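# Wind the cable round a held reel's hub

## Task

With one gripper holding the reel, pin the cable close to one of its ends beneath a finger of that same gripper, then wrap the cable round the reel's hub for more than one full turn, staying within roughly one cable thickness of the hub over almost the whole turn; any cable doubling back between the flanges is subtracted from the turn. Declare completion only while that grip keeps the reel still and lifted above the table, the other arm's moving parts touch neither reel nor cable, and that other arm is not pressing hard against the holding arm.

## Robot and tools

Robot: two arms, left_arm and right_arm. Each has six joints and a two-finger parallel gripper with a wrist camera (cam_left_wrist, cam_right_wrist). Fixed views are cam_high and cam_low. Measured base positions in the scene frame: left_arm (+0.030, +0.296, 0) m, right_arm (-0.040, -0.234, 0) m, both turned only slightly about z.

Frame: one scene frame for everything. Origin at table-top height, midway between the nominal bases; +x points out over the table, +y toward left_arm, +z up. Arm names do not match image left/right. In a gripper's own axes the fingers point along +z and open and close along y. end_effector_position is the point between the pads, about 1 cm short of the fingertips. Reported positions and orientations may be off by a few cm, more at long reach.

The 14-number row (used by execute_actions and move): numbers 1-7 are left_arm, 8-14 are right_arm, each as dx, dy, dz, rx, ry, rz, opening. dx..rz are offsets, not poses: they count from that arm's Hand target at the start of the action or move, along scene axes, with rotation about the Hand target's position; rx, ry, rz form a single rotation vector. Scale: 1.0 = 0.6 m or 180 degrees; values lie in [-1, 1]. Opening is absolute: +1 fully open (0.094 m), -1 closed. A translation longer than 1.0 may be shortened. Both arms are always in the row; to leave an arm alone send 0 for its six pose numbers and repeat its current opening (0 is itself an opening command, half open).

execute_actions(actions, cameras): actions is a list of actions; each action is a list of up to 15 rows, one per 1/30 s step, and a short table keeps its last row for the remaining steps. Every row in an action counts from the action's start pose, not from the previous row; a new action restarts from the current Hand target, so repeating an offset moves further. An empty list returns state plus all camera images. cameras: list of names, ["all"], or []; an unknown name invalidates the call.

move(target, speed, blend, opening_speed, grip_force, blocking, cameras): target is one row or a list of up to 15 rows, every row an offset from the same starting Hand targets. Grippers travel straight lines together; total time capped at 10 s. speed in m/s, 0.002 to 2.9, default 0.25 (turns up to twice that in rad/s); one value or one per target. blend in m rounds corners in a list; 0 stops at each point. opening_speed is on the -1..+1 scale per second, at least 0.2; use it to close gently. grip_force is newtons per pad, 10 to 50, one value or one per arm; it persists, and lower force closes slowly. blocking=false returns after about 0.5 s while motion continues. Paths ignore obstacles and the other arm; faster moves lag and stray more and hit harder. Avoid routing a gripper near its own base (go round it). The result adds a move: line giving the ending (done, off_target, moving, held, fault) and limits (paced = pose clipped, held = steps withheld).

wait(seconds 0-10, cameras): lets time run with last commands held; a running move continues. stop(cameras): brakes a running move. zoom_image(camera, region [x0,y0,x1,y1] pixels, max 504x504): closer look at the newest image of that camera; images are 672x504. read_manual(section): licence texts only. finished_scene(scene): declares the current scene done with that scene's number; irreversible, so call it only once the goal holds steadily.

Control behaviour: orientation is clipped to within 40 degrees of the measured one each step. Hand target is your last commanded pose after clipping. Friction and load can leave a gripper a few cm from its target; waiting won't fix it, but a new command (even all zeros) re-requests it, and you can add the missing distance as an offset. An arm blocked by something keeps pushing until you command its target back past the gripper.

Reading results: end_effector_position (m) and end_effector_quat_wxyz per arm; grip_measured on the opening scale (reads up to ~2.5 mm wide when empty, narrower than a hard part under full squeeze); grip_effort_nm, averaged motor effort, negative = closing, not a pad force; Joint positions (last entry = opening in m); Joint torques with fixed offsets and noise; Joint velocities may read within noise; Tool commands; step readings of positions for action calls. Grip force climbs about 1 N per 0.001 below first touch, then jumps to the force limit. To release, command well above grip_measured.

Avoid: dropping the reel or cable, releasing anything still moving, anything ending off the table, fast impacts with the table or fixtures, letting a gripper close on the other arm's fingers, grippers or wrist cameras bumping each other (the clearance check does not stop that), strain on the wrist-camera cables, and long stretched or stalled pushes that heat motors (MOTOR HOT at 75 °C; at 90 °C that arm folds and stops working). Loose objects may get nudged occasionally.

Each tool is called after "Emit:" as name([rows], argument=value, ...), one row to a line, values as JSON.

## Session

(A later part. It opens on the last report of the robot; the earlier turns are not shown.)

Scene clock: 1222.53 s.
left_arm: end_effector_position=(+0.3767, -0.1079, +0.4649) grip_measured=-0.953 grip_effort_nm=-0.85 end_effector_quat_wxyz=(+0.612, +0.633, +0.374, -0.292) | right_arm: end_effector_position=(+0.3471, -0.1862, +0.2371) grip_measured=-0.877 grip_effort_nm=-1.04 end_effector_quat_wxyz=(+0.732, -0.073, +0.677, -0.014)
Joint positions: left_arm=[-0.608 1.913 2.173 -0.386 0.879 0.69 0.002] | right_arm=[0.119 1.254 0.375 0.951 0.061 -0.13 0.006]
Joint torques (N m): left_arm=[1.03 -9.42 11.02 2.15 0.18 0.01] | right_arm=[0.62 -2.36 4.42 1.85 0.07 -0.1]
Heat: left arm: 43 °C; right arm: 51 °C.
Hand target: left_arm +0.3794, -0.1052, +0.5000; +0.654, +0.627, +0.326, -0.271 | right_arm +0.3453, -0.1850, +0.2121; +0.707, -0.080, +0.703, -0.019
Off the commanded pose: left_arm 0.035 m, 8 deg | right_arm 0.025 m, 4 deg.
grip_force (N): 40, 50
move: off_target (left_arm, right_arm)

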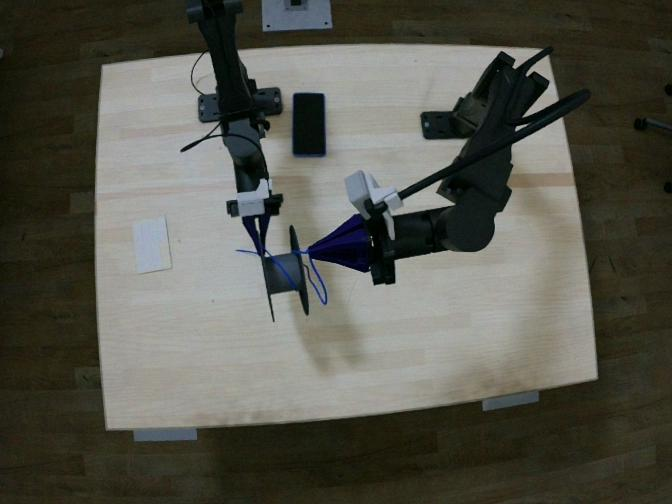

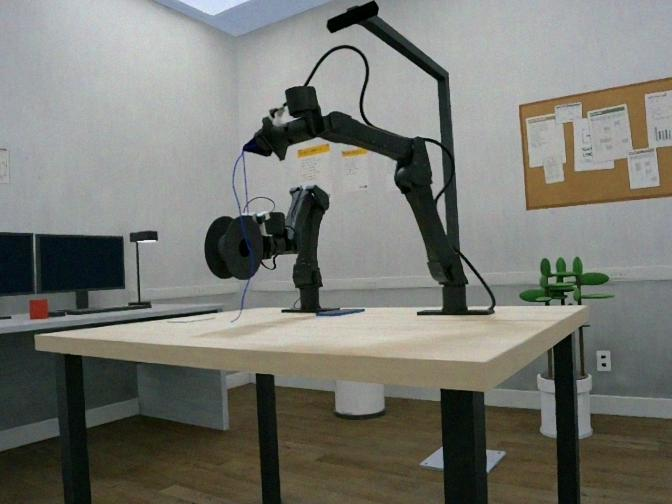

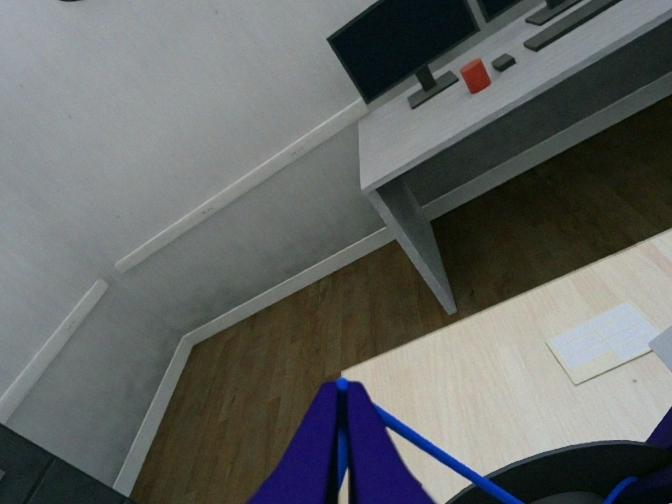

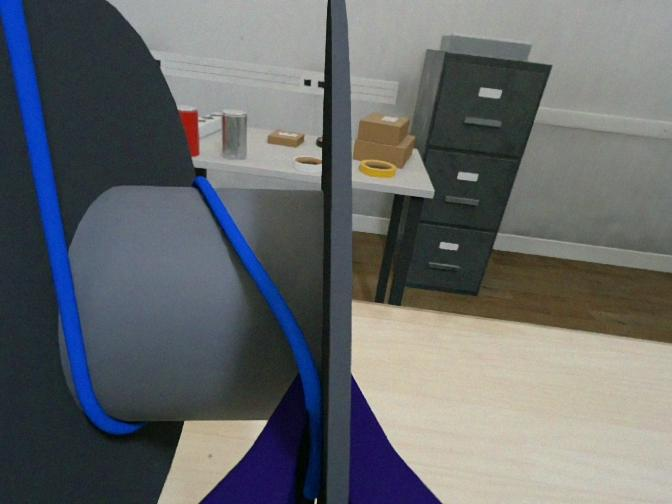

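Emit:
zoom_image(camera="cam_low", region=[180, 110, 330, 340])

Emit:
zoom_image(camera="cam_high", region=[220, 180, 400, 340])

Emit:
zoom_image(camera="cam_left_wrist", region=[250, 300, 672, 504])

Scaled by 2.191.

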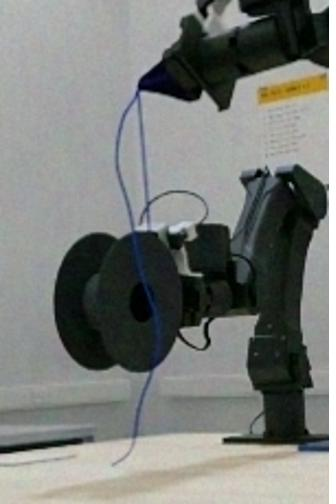

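Scaled by 2.800.

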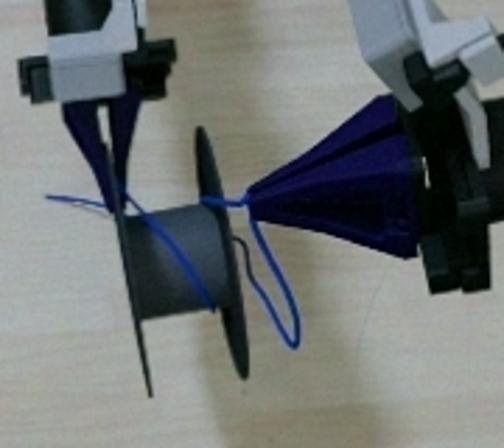

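Scaled by 1.194.

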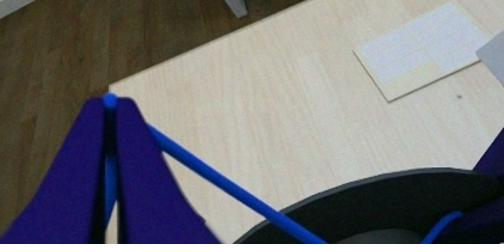

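Emit:
move([
  [0.128,-0.007,0.0,0.008,-0.09,0.01,-1, 0,0,0,0,0,0,-1],
  [0.26,-0.022,-0.102,0.018,-0.2,0.05,-1, 0,0,0,0,0,0,-1],
], speed=0.12, blend=[0.03, 0], cameras=["all"])

Scene clock: 1276.40 s.
left_arm: end_effector_position=(+0.5082, -0.1271, +0.4144) grip_measured=-0.953 grip_effort_nm=-0.85 end_effector_quat_wxyz=(+0.702, +0.688, +0.176, -0.061) | right_arm: end_effector_position=(+0.3481, -0.1895, +0.2359) grip_measured=-0.877 grip_effort_nm=-1.04 end_effector_quat_wxyz=(+0.731, -0.063, +0.679, -0.018)
Joint positions: left_arm=[-0.51 2.485 2.819 -0.347 0.906 1.243 0.002] | right_arm=[0.119 1.261 0.375 0.956 0.08 -0.123 0.006]
Joint torques (N m): left_arm=[2.09 -12.31 9.8 2.25 -0.62 -0.02] | right_arm=[0.61 -2.76 4.41 1.82 -0.1 -0.14]
Heat: left arm: 45 °C; right arm: 45 °C.
Hand target: left_arm +0.5353, -0.1185, +0.4388; +0.724, +0.670, +0.163, -0.004 | right_arm +0.3453, -0.1850, +0.2122; +0.707, -0.080, +0.703, -0.019
Off the commanded pose: left_arm 0.038 m, 7 deg | right_arm 0.024 m, 4 deg.
elbow stopped short (left arm): the move would have taken joint 3 (elbow) straighter than the controller allows.
grip_force (N): 40, 50
move: off_target (left_arm, right_arm)

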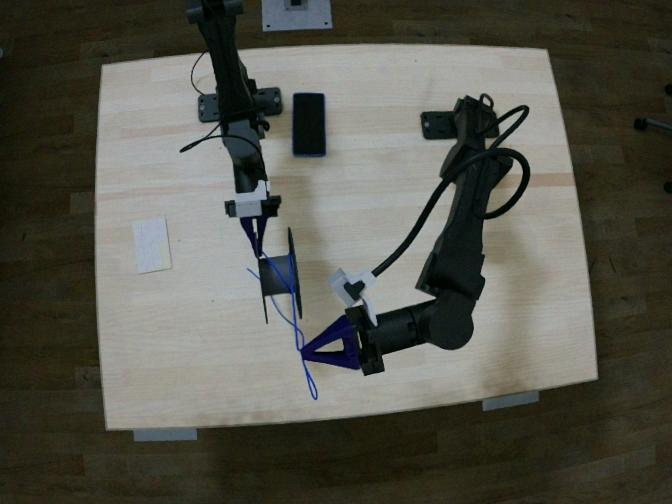

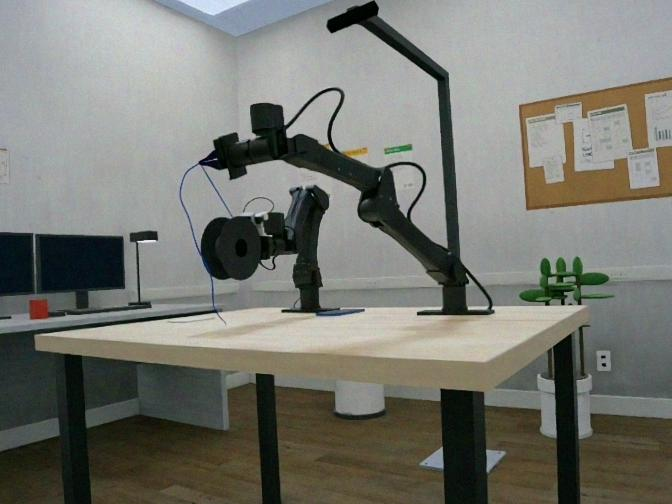

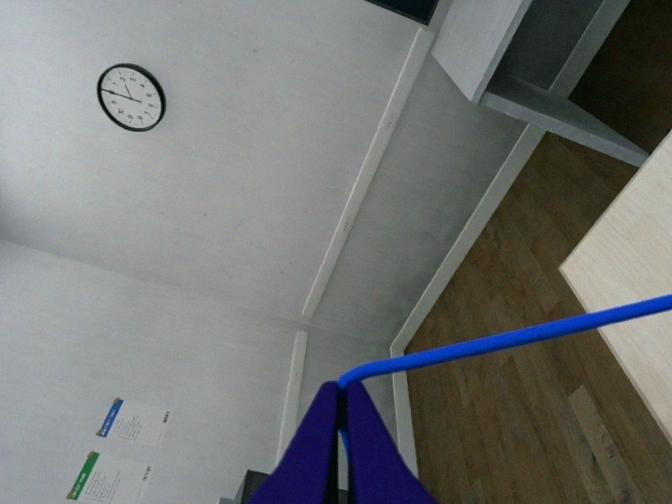

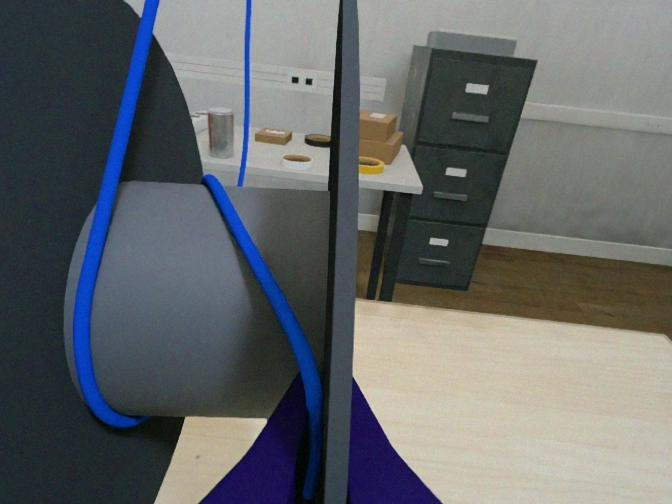

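Emit:
move([
  [0.05,-0.044,-0.215,0,0,0,-1, 0,0,0,0,0,0,-1],
  [0.041,-0.051,-0.34,0,0,0,-1, 0,0,0,0,0,0,-1],
], speed=0.12, blend=[0.03, 0], cameras=["all"])

Scene clock: 1299.63 s.
left_arm: end_effector_position=(+0.5557, -0.1440, +0.2617) grip_measured=-0.953 grip_effort_nm=-0.85 end_effector_quat_wxyz=(+0.731, +0.666, +0.144, +0.011) | right_arm: end_effector_position=(+0.3471, -0.1890, +0.1994) grip_measured=-0.878 grip_effort_nm=-1.04 end_effector_quat_wxyz=(+0.686, -0.079, +0.723, -0.025)
Joint positions: left_arm=[-0.51 2.505 2.131 0.48 0.839 1.294 0.002] | right_arm=[0.119 1.272 0.361 0.853 0.076 -0.142 0.006]
Joint torques (N m): left_arm=[-0.49 -12.49 5.82 1.5 -0.14 -0.18] | right_arm=[0.64 -3.69 5.65 2.97 -0.06 0.04]
Heat: left arm: 48 °C; right arm: 44 °C.
Hand target: left_arm +0.5599, -0.1491, +0.2350; +0.724, +0.670, +0.163, -0.004 | right_arm +0.3453, -0.1850, +0.2122; +0.707, -0.080, +0.703, -0.019
Off the commanded pose: left_arm 0.028 m, 3 deg | right_arm 0.013 m, 3 deg.
grip_force (N): 40, 50
move: off_target (left_arm, right_arm)

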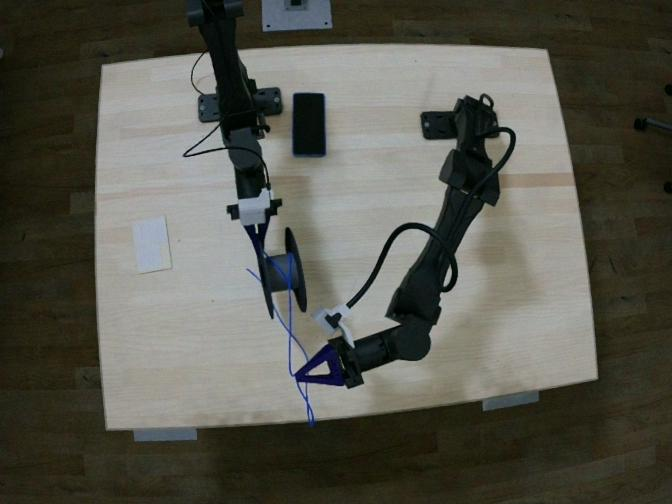

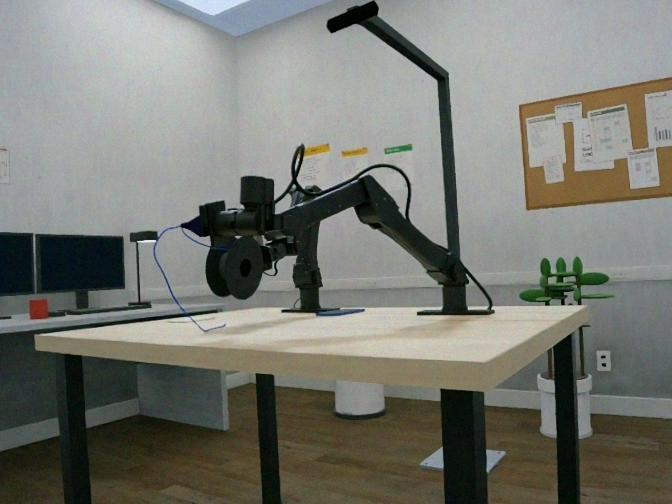

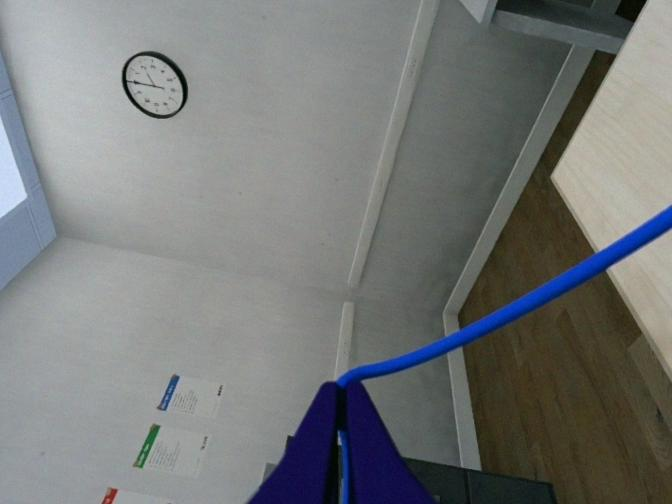

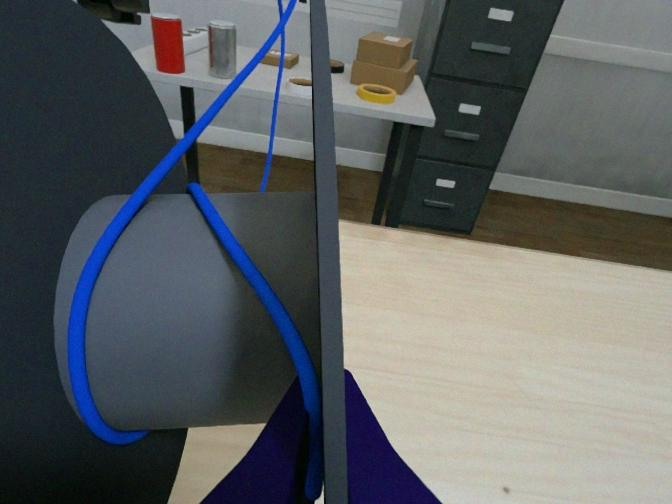

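Emit:
move([
  [0.0,0.045,-0.01,0,0,0,-1, 0,0,0,0,0,0,-1],
  [-0.005,0.045,-0.07,0,0,0,-1, 0,0,0,0,0,0,-1],
], speed=0.08, blend=[0.01, 0], cameras=["all"])

Scene clock: 1325.07 s.
left_arm: end_effector_position=(+0.5587, -0.1206, +0.2149) grip_measured=-0.953 grip_effort_nm=-0.85 end_effector_quat_wxyz=(+0.731, +0.665, +0.152, +0.017) | right_arm: end_effector_position=(+0.3471, -0.1889, +0.1990) grip_measured=-0.878 grip_effort_nm=-1.04 end_effector_quat_wxyz=(+0.685, -0.080, +0.724, -0.025)
Joint positions: left_arm=[-0.473 2.505 1.942 0.668 0.855 1.289 0.002] | right_arm=[0.119 1.272 0.361 0.852 0.075 -0.142 0.006]
Joint torques (N m): left_arm=[-0.06 -13.12 5.22 1.52 0.08 -0.21] | right_arm=[0.7 -3.7 5.63 3 -0.08 0.03]
Heat: left arm: 45 °C; right arm: 46 °C.
Hand target: left_arm +0.5570, -0.1219, +0.1929; +0.724, +0.670, +0.163, -0.004 | right_arm +0.3453, -0.1850, +0.2122; +0.707, -0.080, +0.703, -0.019
Off the commanded pose: left_arm 0.022 m, 3 deg | right_arm 0.014 m, 4 deg.
grip_force (N): 40, 50
move: off_target (left_arm, right_arm)

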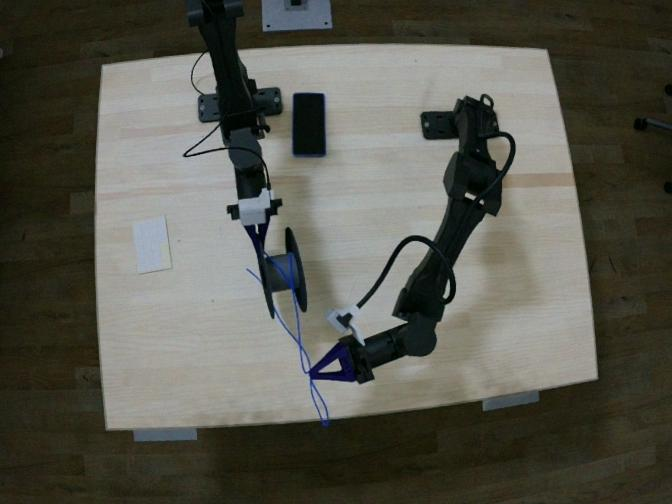

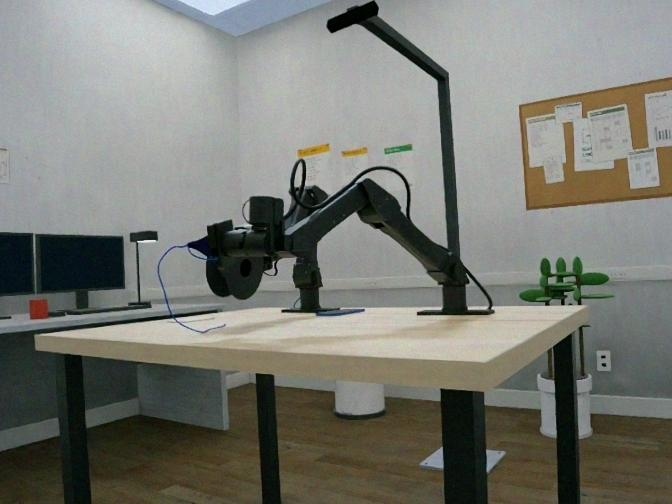

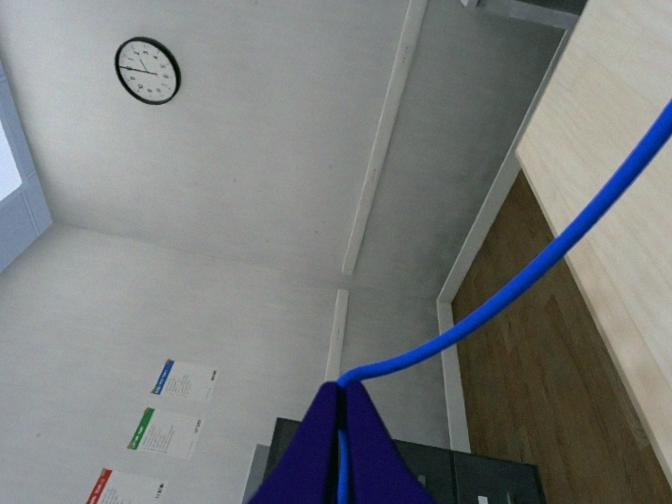

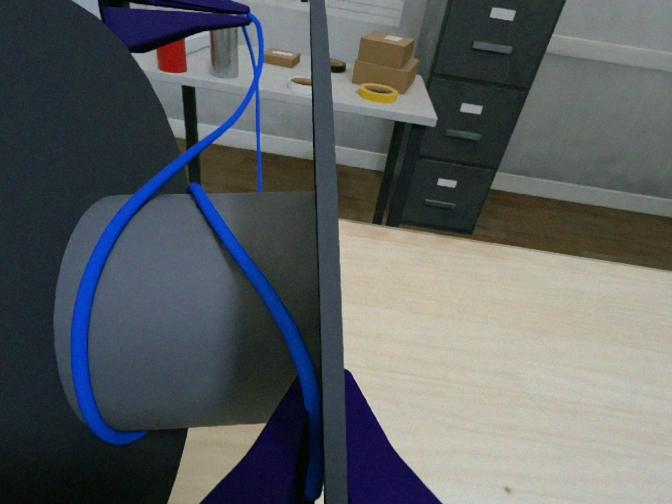

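Emit:
move([
  [0.037,0.0,-0.068,0,0,0,-1, 0,0,0,0,0,0,-1],
], speed=0.06, cameras=["cam_right_wrist", "cam_left_wrist", "cam_high"])

Scene clock: 1332.97 s.
left_arm: end_effector_position=(+0.5712, -0.1252, +0.1669) grip_measured=-0.953 grip_effort_nm=-0.85 end_effector_quat_wxyz=(+0.725, +0.671, +0.154, +0.003) | right_arm: end_effector_position=(+0.3470, -0.1889, +0.1984) grip_measured=-0.878 grip_effort_nm=-1.04 end_effector_quat_wxyz=(+0.684, -0.080, +0.724, -0.025)
Joint positions: left_arm=[-0.467 2.645 2.031 0.694 0.881 1.288 0.002] | right_arm=[0.119 1.272 0.361 0.849 0.075 -0.142 0.006]
Joint torques (N m): left_arm=[0.92 -12.31 9.06 1.49 0 -0.19] | right_arm=[0.69 -3.69 5.68 3.02 -0.06 0.05]
Heat: left arm: 44 °C; right arm: 46 °C.
Hand target: left_arm +0.5791, -0.1221, +0.1520; +0.724, +0.670, +0.163, -0.004 | right_arm +0.3453, -0.1850, +0.2122; +0.707, -0.080, +0.703, -0.019
Off the commanded pose: left_arm 0.017 m, 1 deg | right_arm 0.014 m, 4 deg.
grip_force (N): 40, 50
move: off_target (left_arm, right_arm)
Images, in order (width x height): cam_high 672x504, cam_left_wrist 672x504, cam_right_wrist 672x504.

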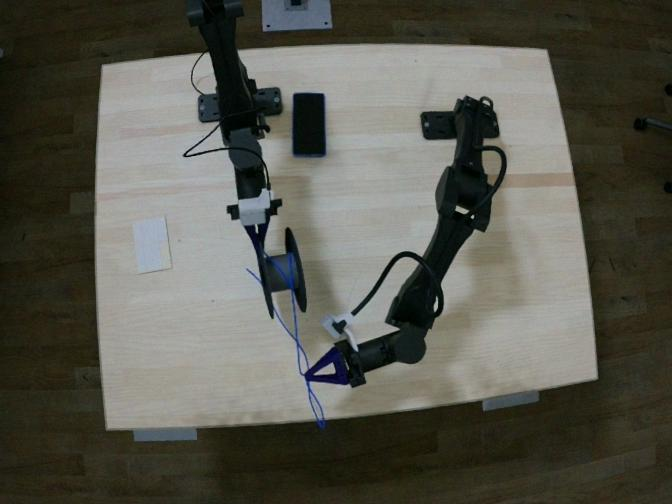

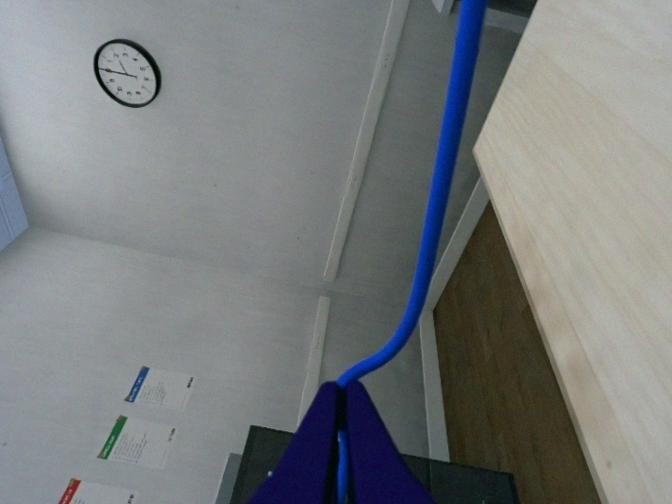

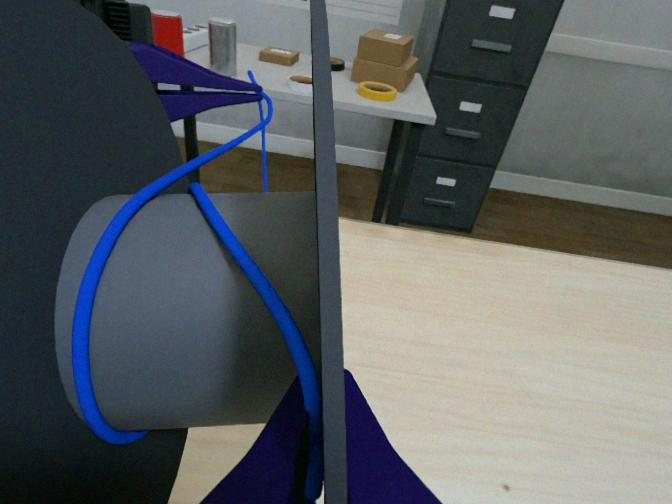

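Emit:
move([
  [-0.033,0.0135,-0.05,-0.018,0.11,0,-1, 0,0,0,0,0,0,-1],
  [-0.107,0.007,-0.107,-0.036,0.219,0,-1, 0,0,0,0,0,0,-1],
], speed=0.1, blend=[0.02, 0], cameras=["all"])

Scene clock: 1354.77 s.
left_arm: end_effector_position=(+0.5142, -0.1159, +0.0542) grip_measured=-0.953 grip_effort_nm=-0.85 end_effector_quat_wxyz=(+0.645, +0.596, +0.409, -0.248) | right_arm: end_effector_position=(+0.3456, -0.1891, +0.1933) grip_measured=-0.878 grip_effort_nm=-1.04 end_effector_quat_wxyz=(+0.679, -0.081, +0.729, -0.026)
Joint positions: left_arm=[-0.502 2.644 1.623 0.953 0.841 0.653 0.002] | right_arm=[0.119 1.272 0.353 0.842 0.075 -0.143 0.006]
Joint torques (N m): left_arm=[-0.51 -19.92 4.05 1.55 -0.13 -0.11] | right_arm=[0.68 -3.78 6.15 3.09 -0.05 0.04]
Heat: left arm: 43 °C; right arm: 48 °C.
Hand target: left_arm +0.5149, -0.1178, +0.0879; +0.662, +0.589, +0.397, -0.238 | right_arm +0.3454, -0.1850, +0.2123; +0.707, -0.080, +0.703, -0.019
Off the commanded pose: left_arm 0.034 m, 3 deg | right_arm 0.019 m, 4 deg.
grip_force (N): 40, 50
move: off_target (left_arm, right_arm)

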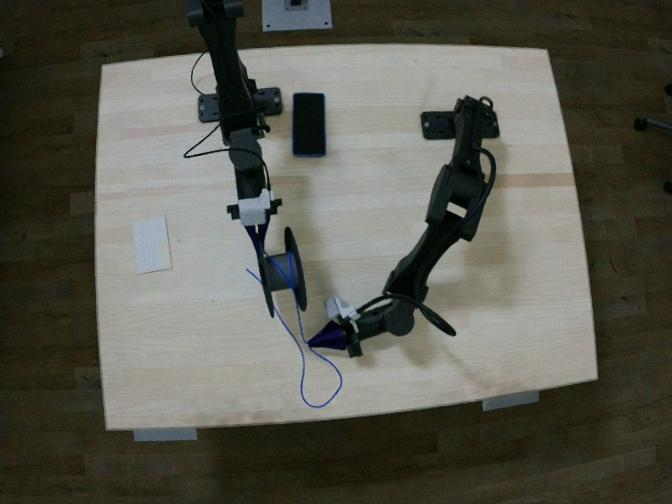

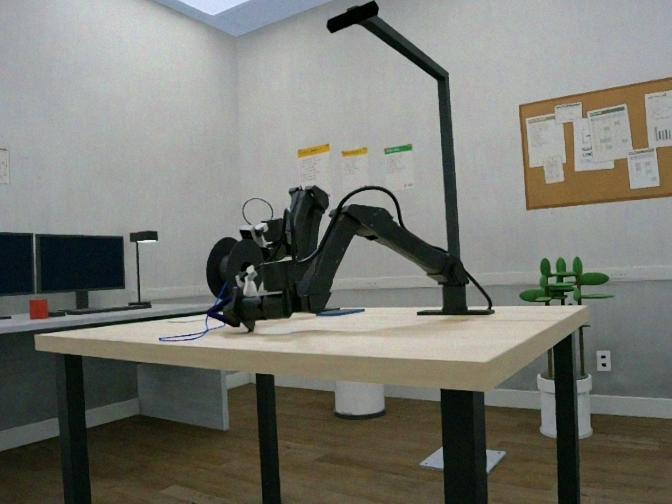

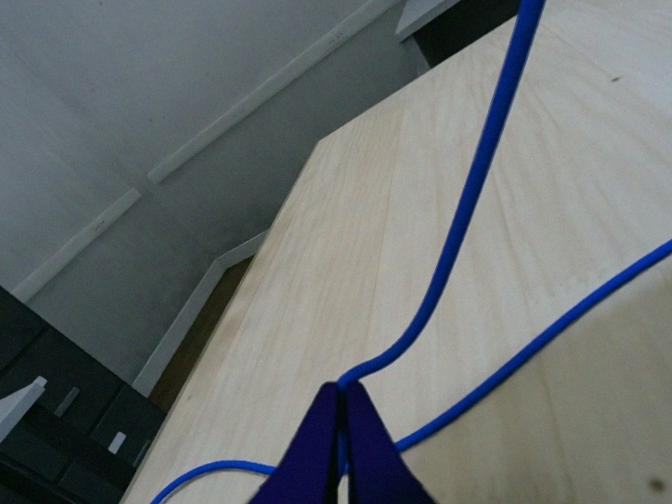

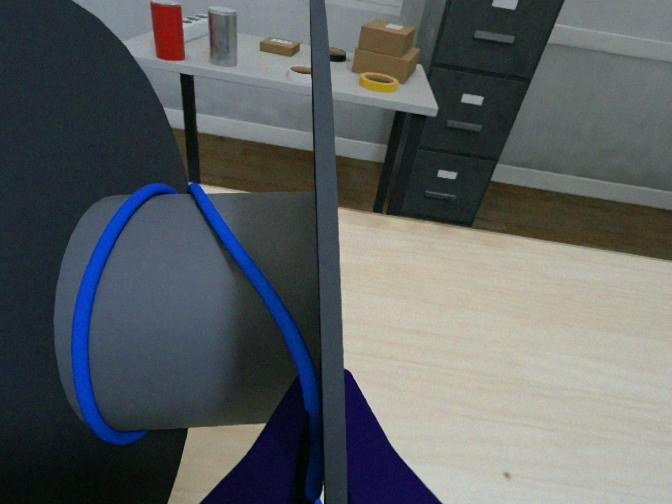

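Emit:
zoom_image(camera="cam_right_wrist", region=[40, 150, 380, 504])

Emit:
zoom_image(camera="cam_high", region=[220, 200, 370, 420])

Emit:
zoom_image(camera="cam_low", region=[150, 200, 320, 360])

Scaled by 1.424.

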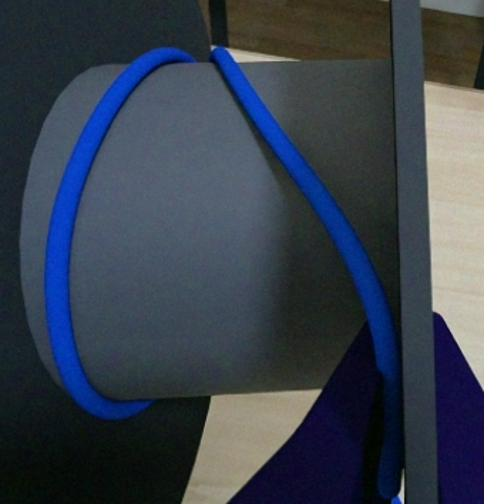

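Scaled by 2.291.

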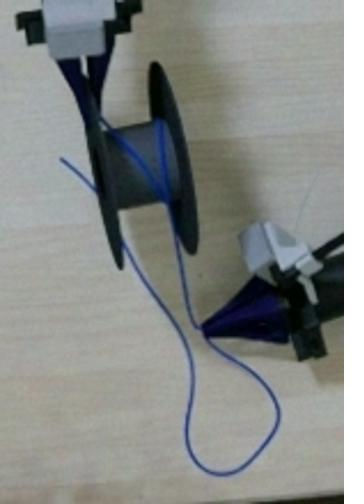

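Scaled by 2.965.

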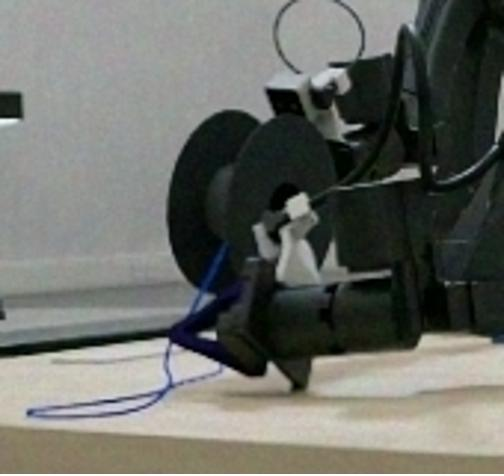

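Emit:
move([
  [-0.015,0.0,0.02,0,0,0,-1, 0,0,0,0,0,0,-1],
  [-0.015,0.0,0.02,0,0,0,-0.5, 0,0,0,0,0,0,-1],
], speed=0.04, opening_speed=0.4, cameras=["all"])

Scene clock: 1379.80 s.
left_arm: end_effector_position=(+0.5069, -0.1159, +0.0663) grip_measured=-0.502 grip_effort_nm=0.11 end_effector_quat_wxyz=(+0.646, +0.595, +0.411, -0.246) | right_arm: end_effector_position=(+0.3456, -0.1889, +0.1933) grip_measured=-0.878 grip_effort_nm=-1.04 end_effector_quat_wxyz=(+0.679, -0.082, +0.729, -0.026)
Joint positions: left_arm=[-0.51 2.59 1.568 0.955 0.826 0.651 0.023] | right_arm=[0.119 1.272 0.353 0.842 0.075 -0.143 0.006]
Joint torques (N m): left_arm=[-0.57 -19.7 4.11 1.54 -0.09 -0.12] | right_arm=[0.64 -3.71 6.11 3.1 -0.04 0.07]
Heat: left arm: 46 °C; right arm: 53 °C.
Hand target: left_arm +0.5059, -0.1179, +0.1000; +0.662, +0.589, +0.397, -0.238 | right_arm +0.3454, -0.1850, +0.2123; +0.707, -0.080, +0.703, -0.019
Off the commanded pose: left_arm 0.034 m, 3 deg | right_arm 0.019 m, 4 deg.
grip_force (N): 40, 50
move: off_target (left_arm, right_arm); target 2's new opening was sent with left_arm's hand 0.034 m and 3 deg from that target

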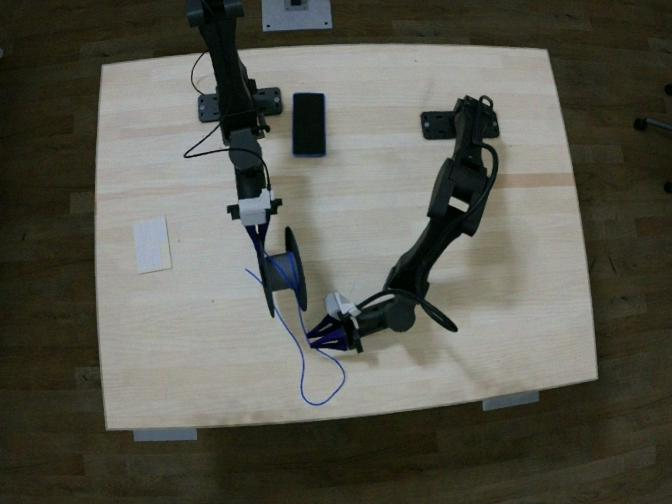

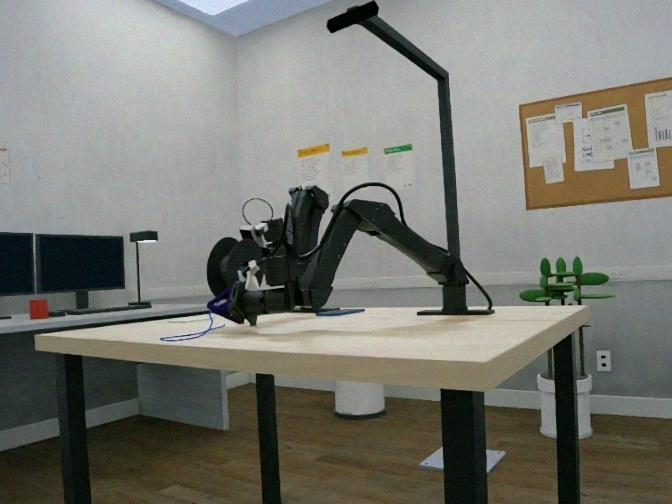

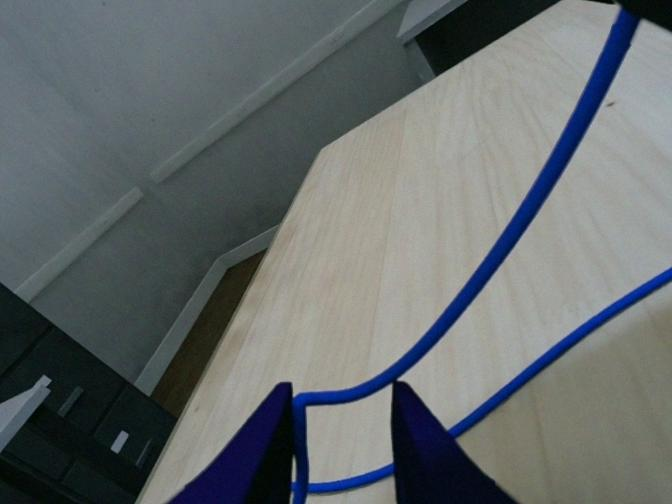

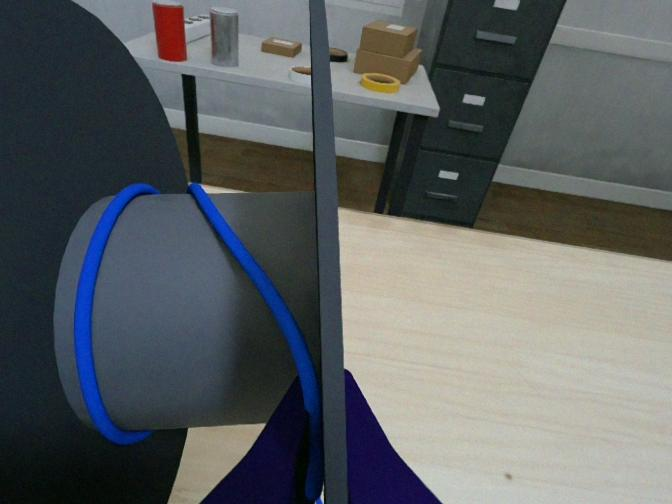

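Emit:
move([
  [-0.06,0.22,0.0,0,0,0,-0.5, 0,0,0,0,0,0,-1],
  [-0.12,0.42,0.2,0,0,0.1,-0.5, 0,0,0,0,0,0,-1],
], speed=[0.08, 0.2], blend=[0.03, 0], cameras=["all"])

Scene clock: 1388.00 s.
left_arm: end_effector_position=(+0.4365, +0.1323, +0.2152) grip_measured=-0.502 grip_effort_nm=0.11 end_effector_quat_wxyz=(+0.690, +0.521, +0.483, -0.139) | right_arm: end_effector_position=(+0.3456, -0.1889, +0.1933) grip_measured=-0.878 grip_effort_nm=-1.04 end_effector_quat_wxyz=(+0.679, -0.082, +0.729, -0.026)
Joint positions: left_arm=[-0.042 1.684 0.741 0.927 0.989 0.637 0.023] | right_arm=[0.119 1.272 0.353 0.842 0.075 -0.143 0.006]
Joint torques (N m): left_arm=[0.1 -9.83 4.67 1.19 -0.11 0.03] | right_arm=[0.64 -3.73 6.13 3.12 -0.05 0.05]
Heat: left arm: 44 °C; right arm: 54 °C.
Hand target: left_arm +0.4340, +0.1342, +0.2200; +0.692, +0.519, +0.484, -0.132 | right_arm +0.3454, -0.1850, +0.2123; +0.707, -0.080, +0.703, -0.019
Off the commanded pose: left_arm 0.006 m, 1 deg | right_arm 0.019 m, 4 deg.
grip_force (N): 40, 50
move: off_target (right_arm)

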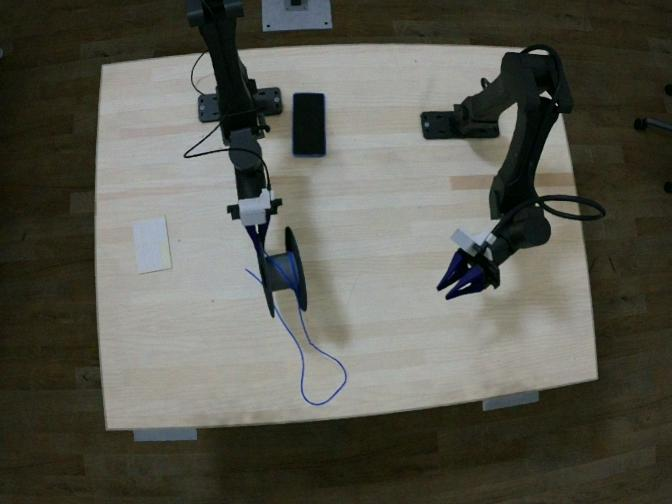

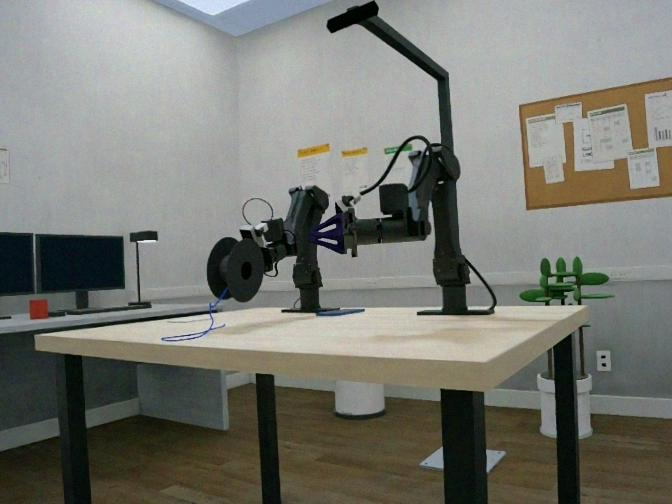

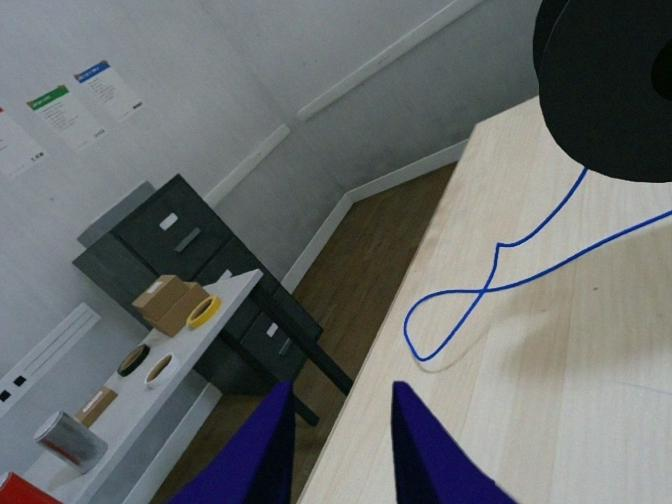

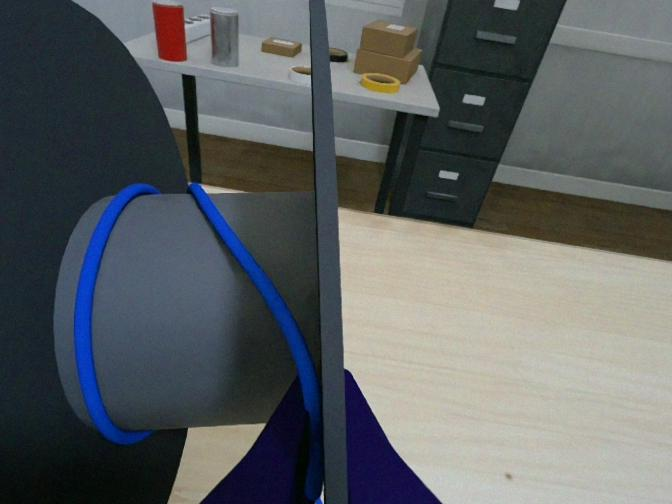

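Emit:
zoom_image(camera="cam_high", region=[225, 210, 365, 420])

Emit:
zoom_image(camera="cam_right_wrist", region=[40, 150, 380, 504])

Emit:
zoom_image(camera="cam_low", region=[150, 200, 320, 360])

Emit:
zoom_image(camera="cam_left_wrist", region=[380, 0, 672, 380])

Scaled by 2.400.

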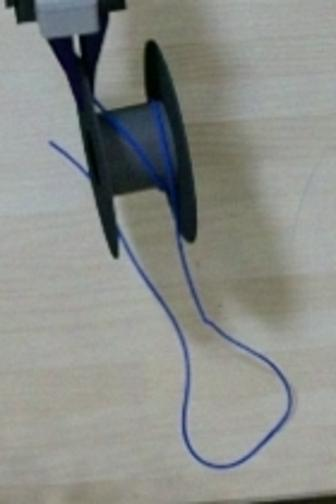

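Scaled by 1.424.

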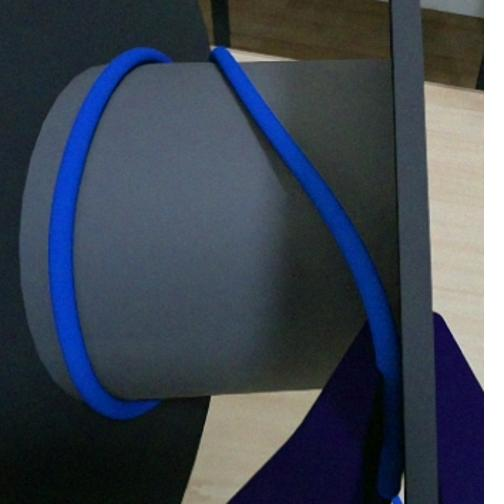

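Scaled by 2.965.

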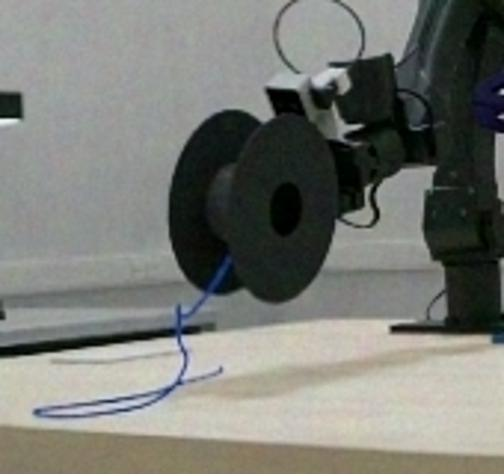

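Scaled by 1.326.

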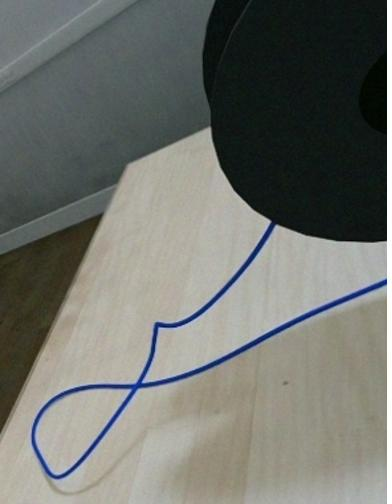

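Emit:
finished_scene(scene=2)

The scene is finished: the task was done.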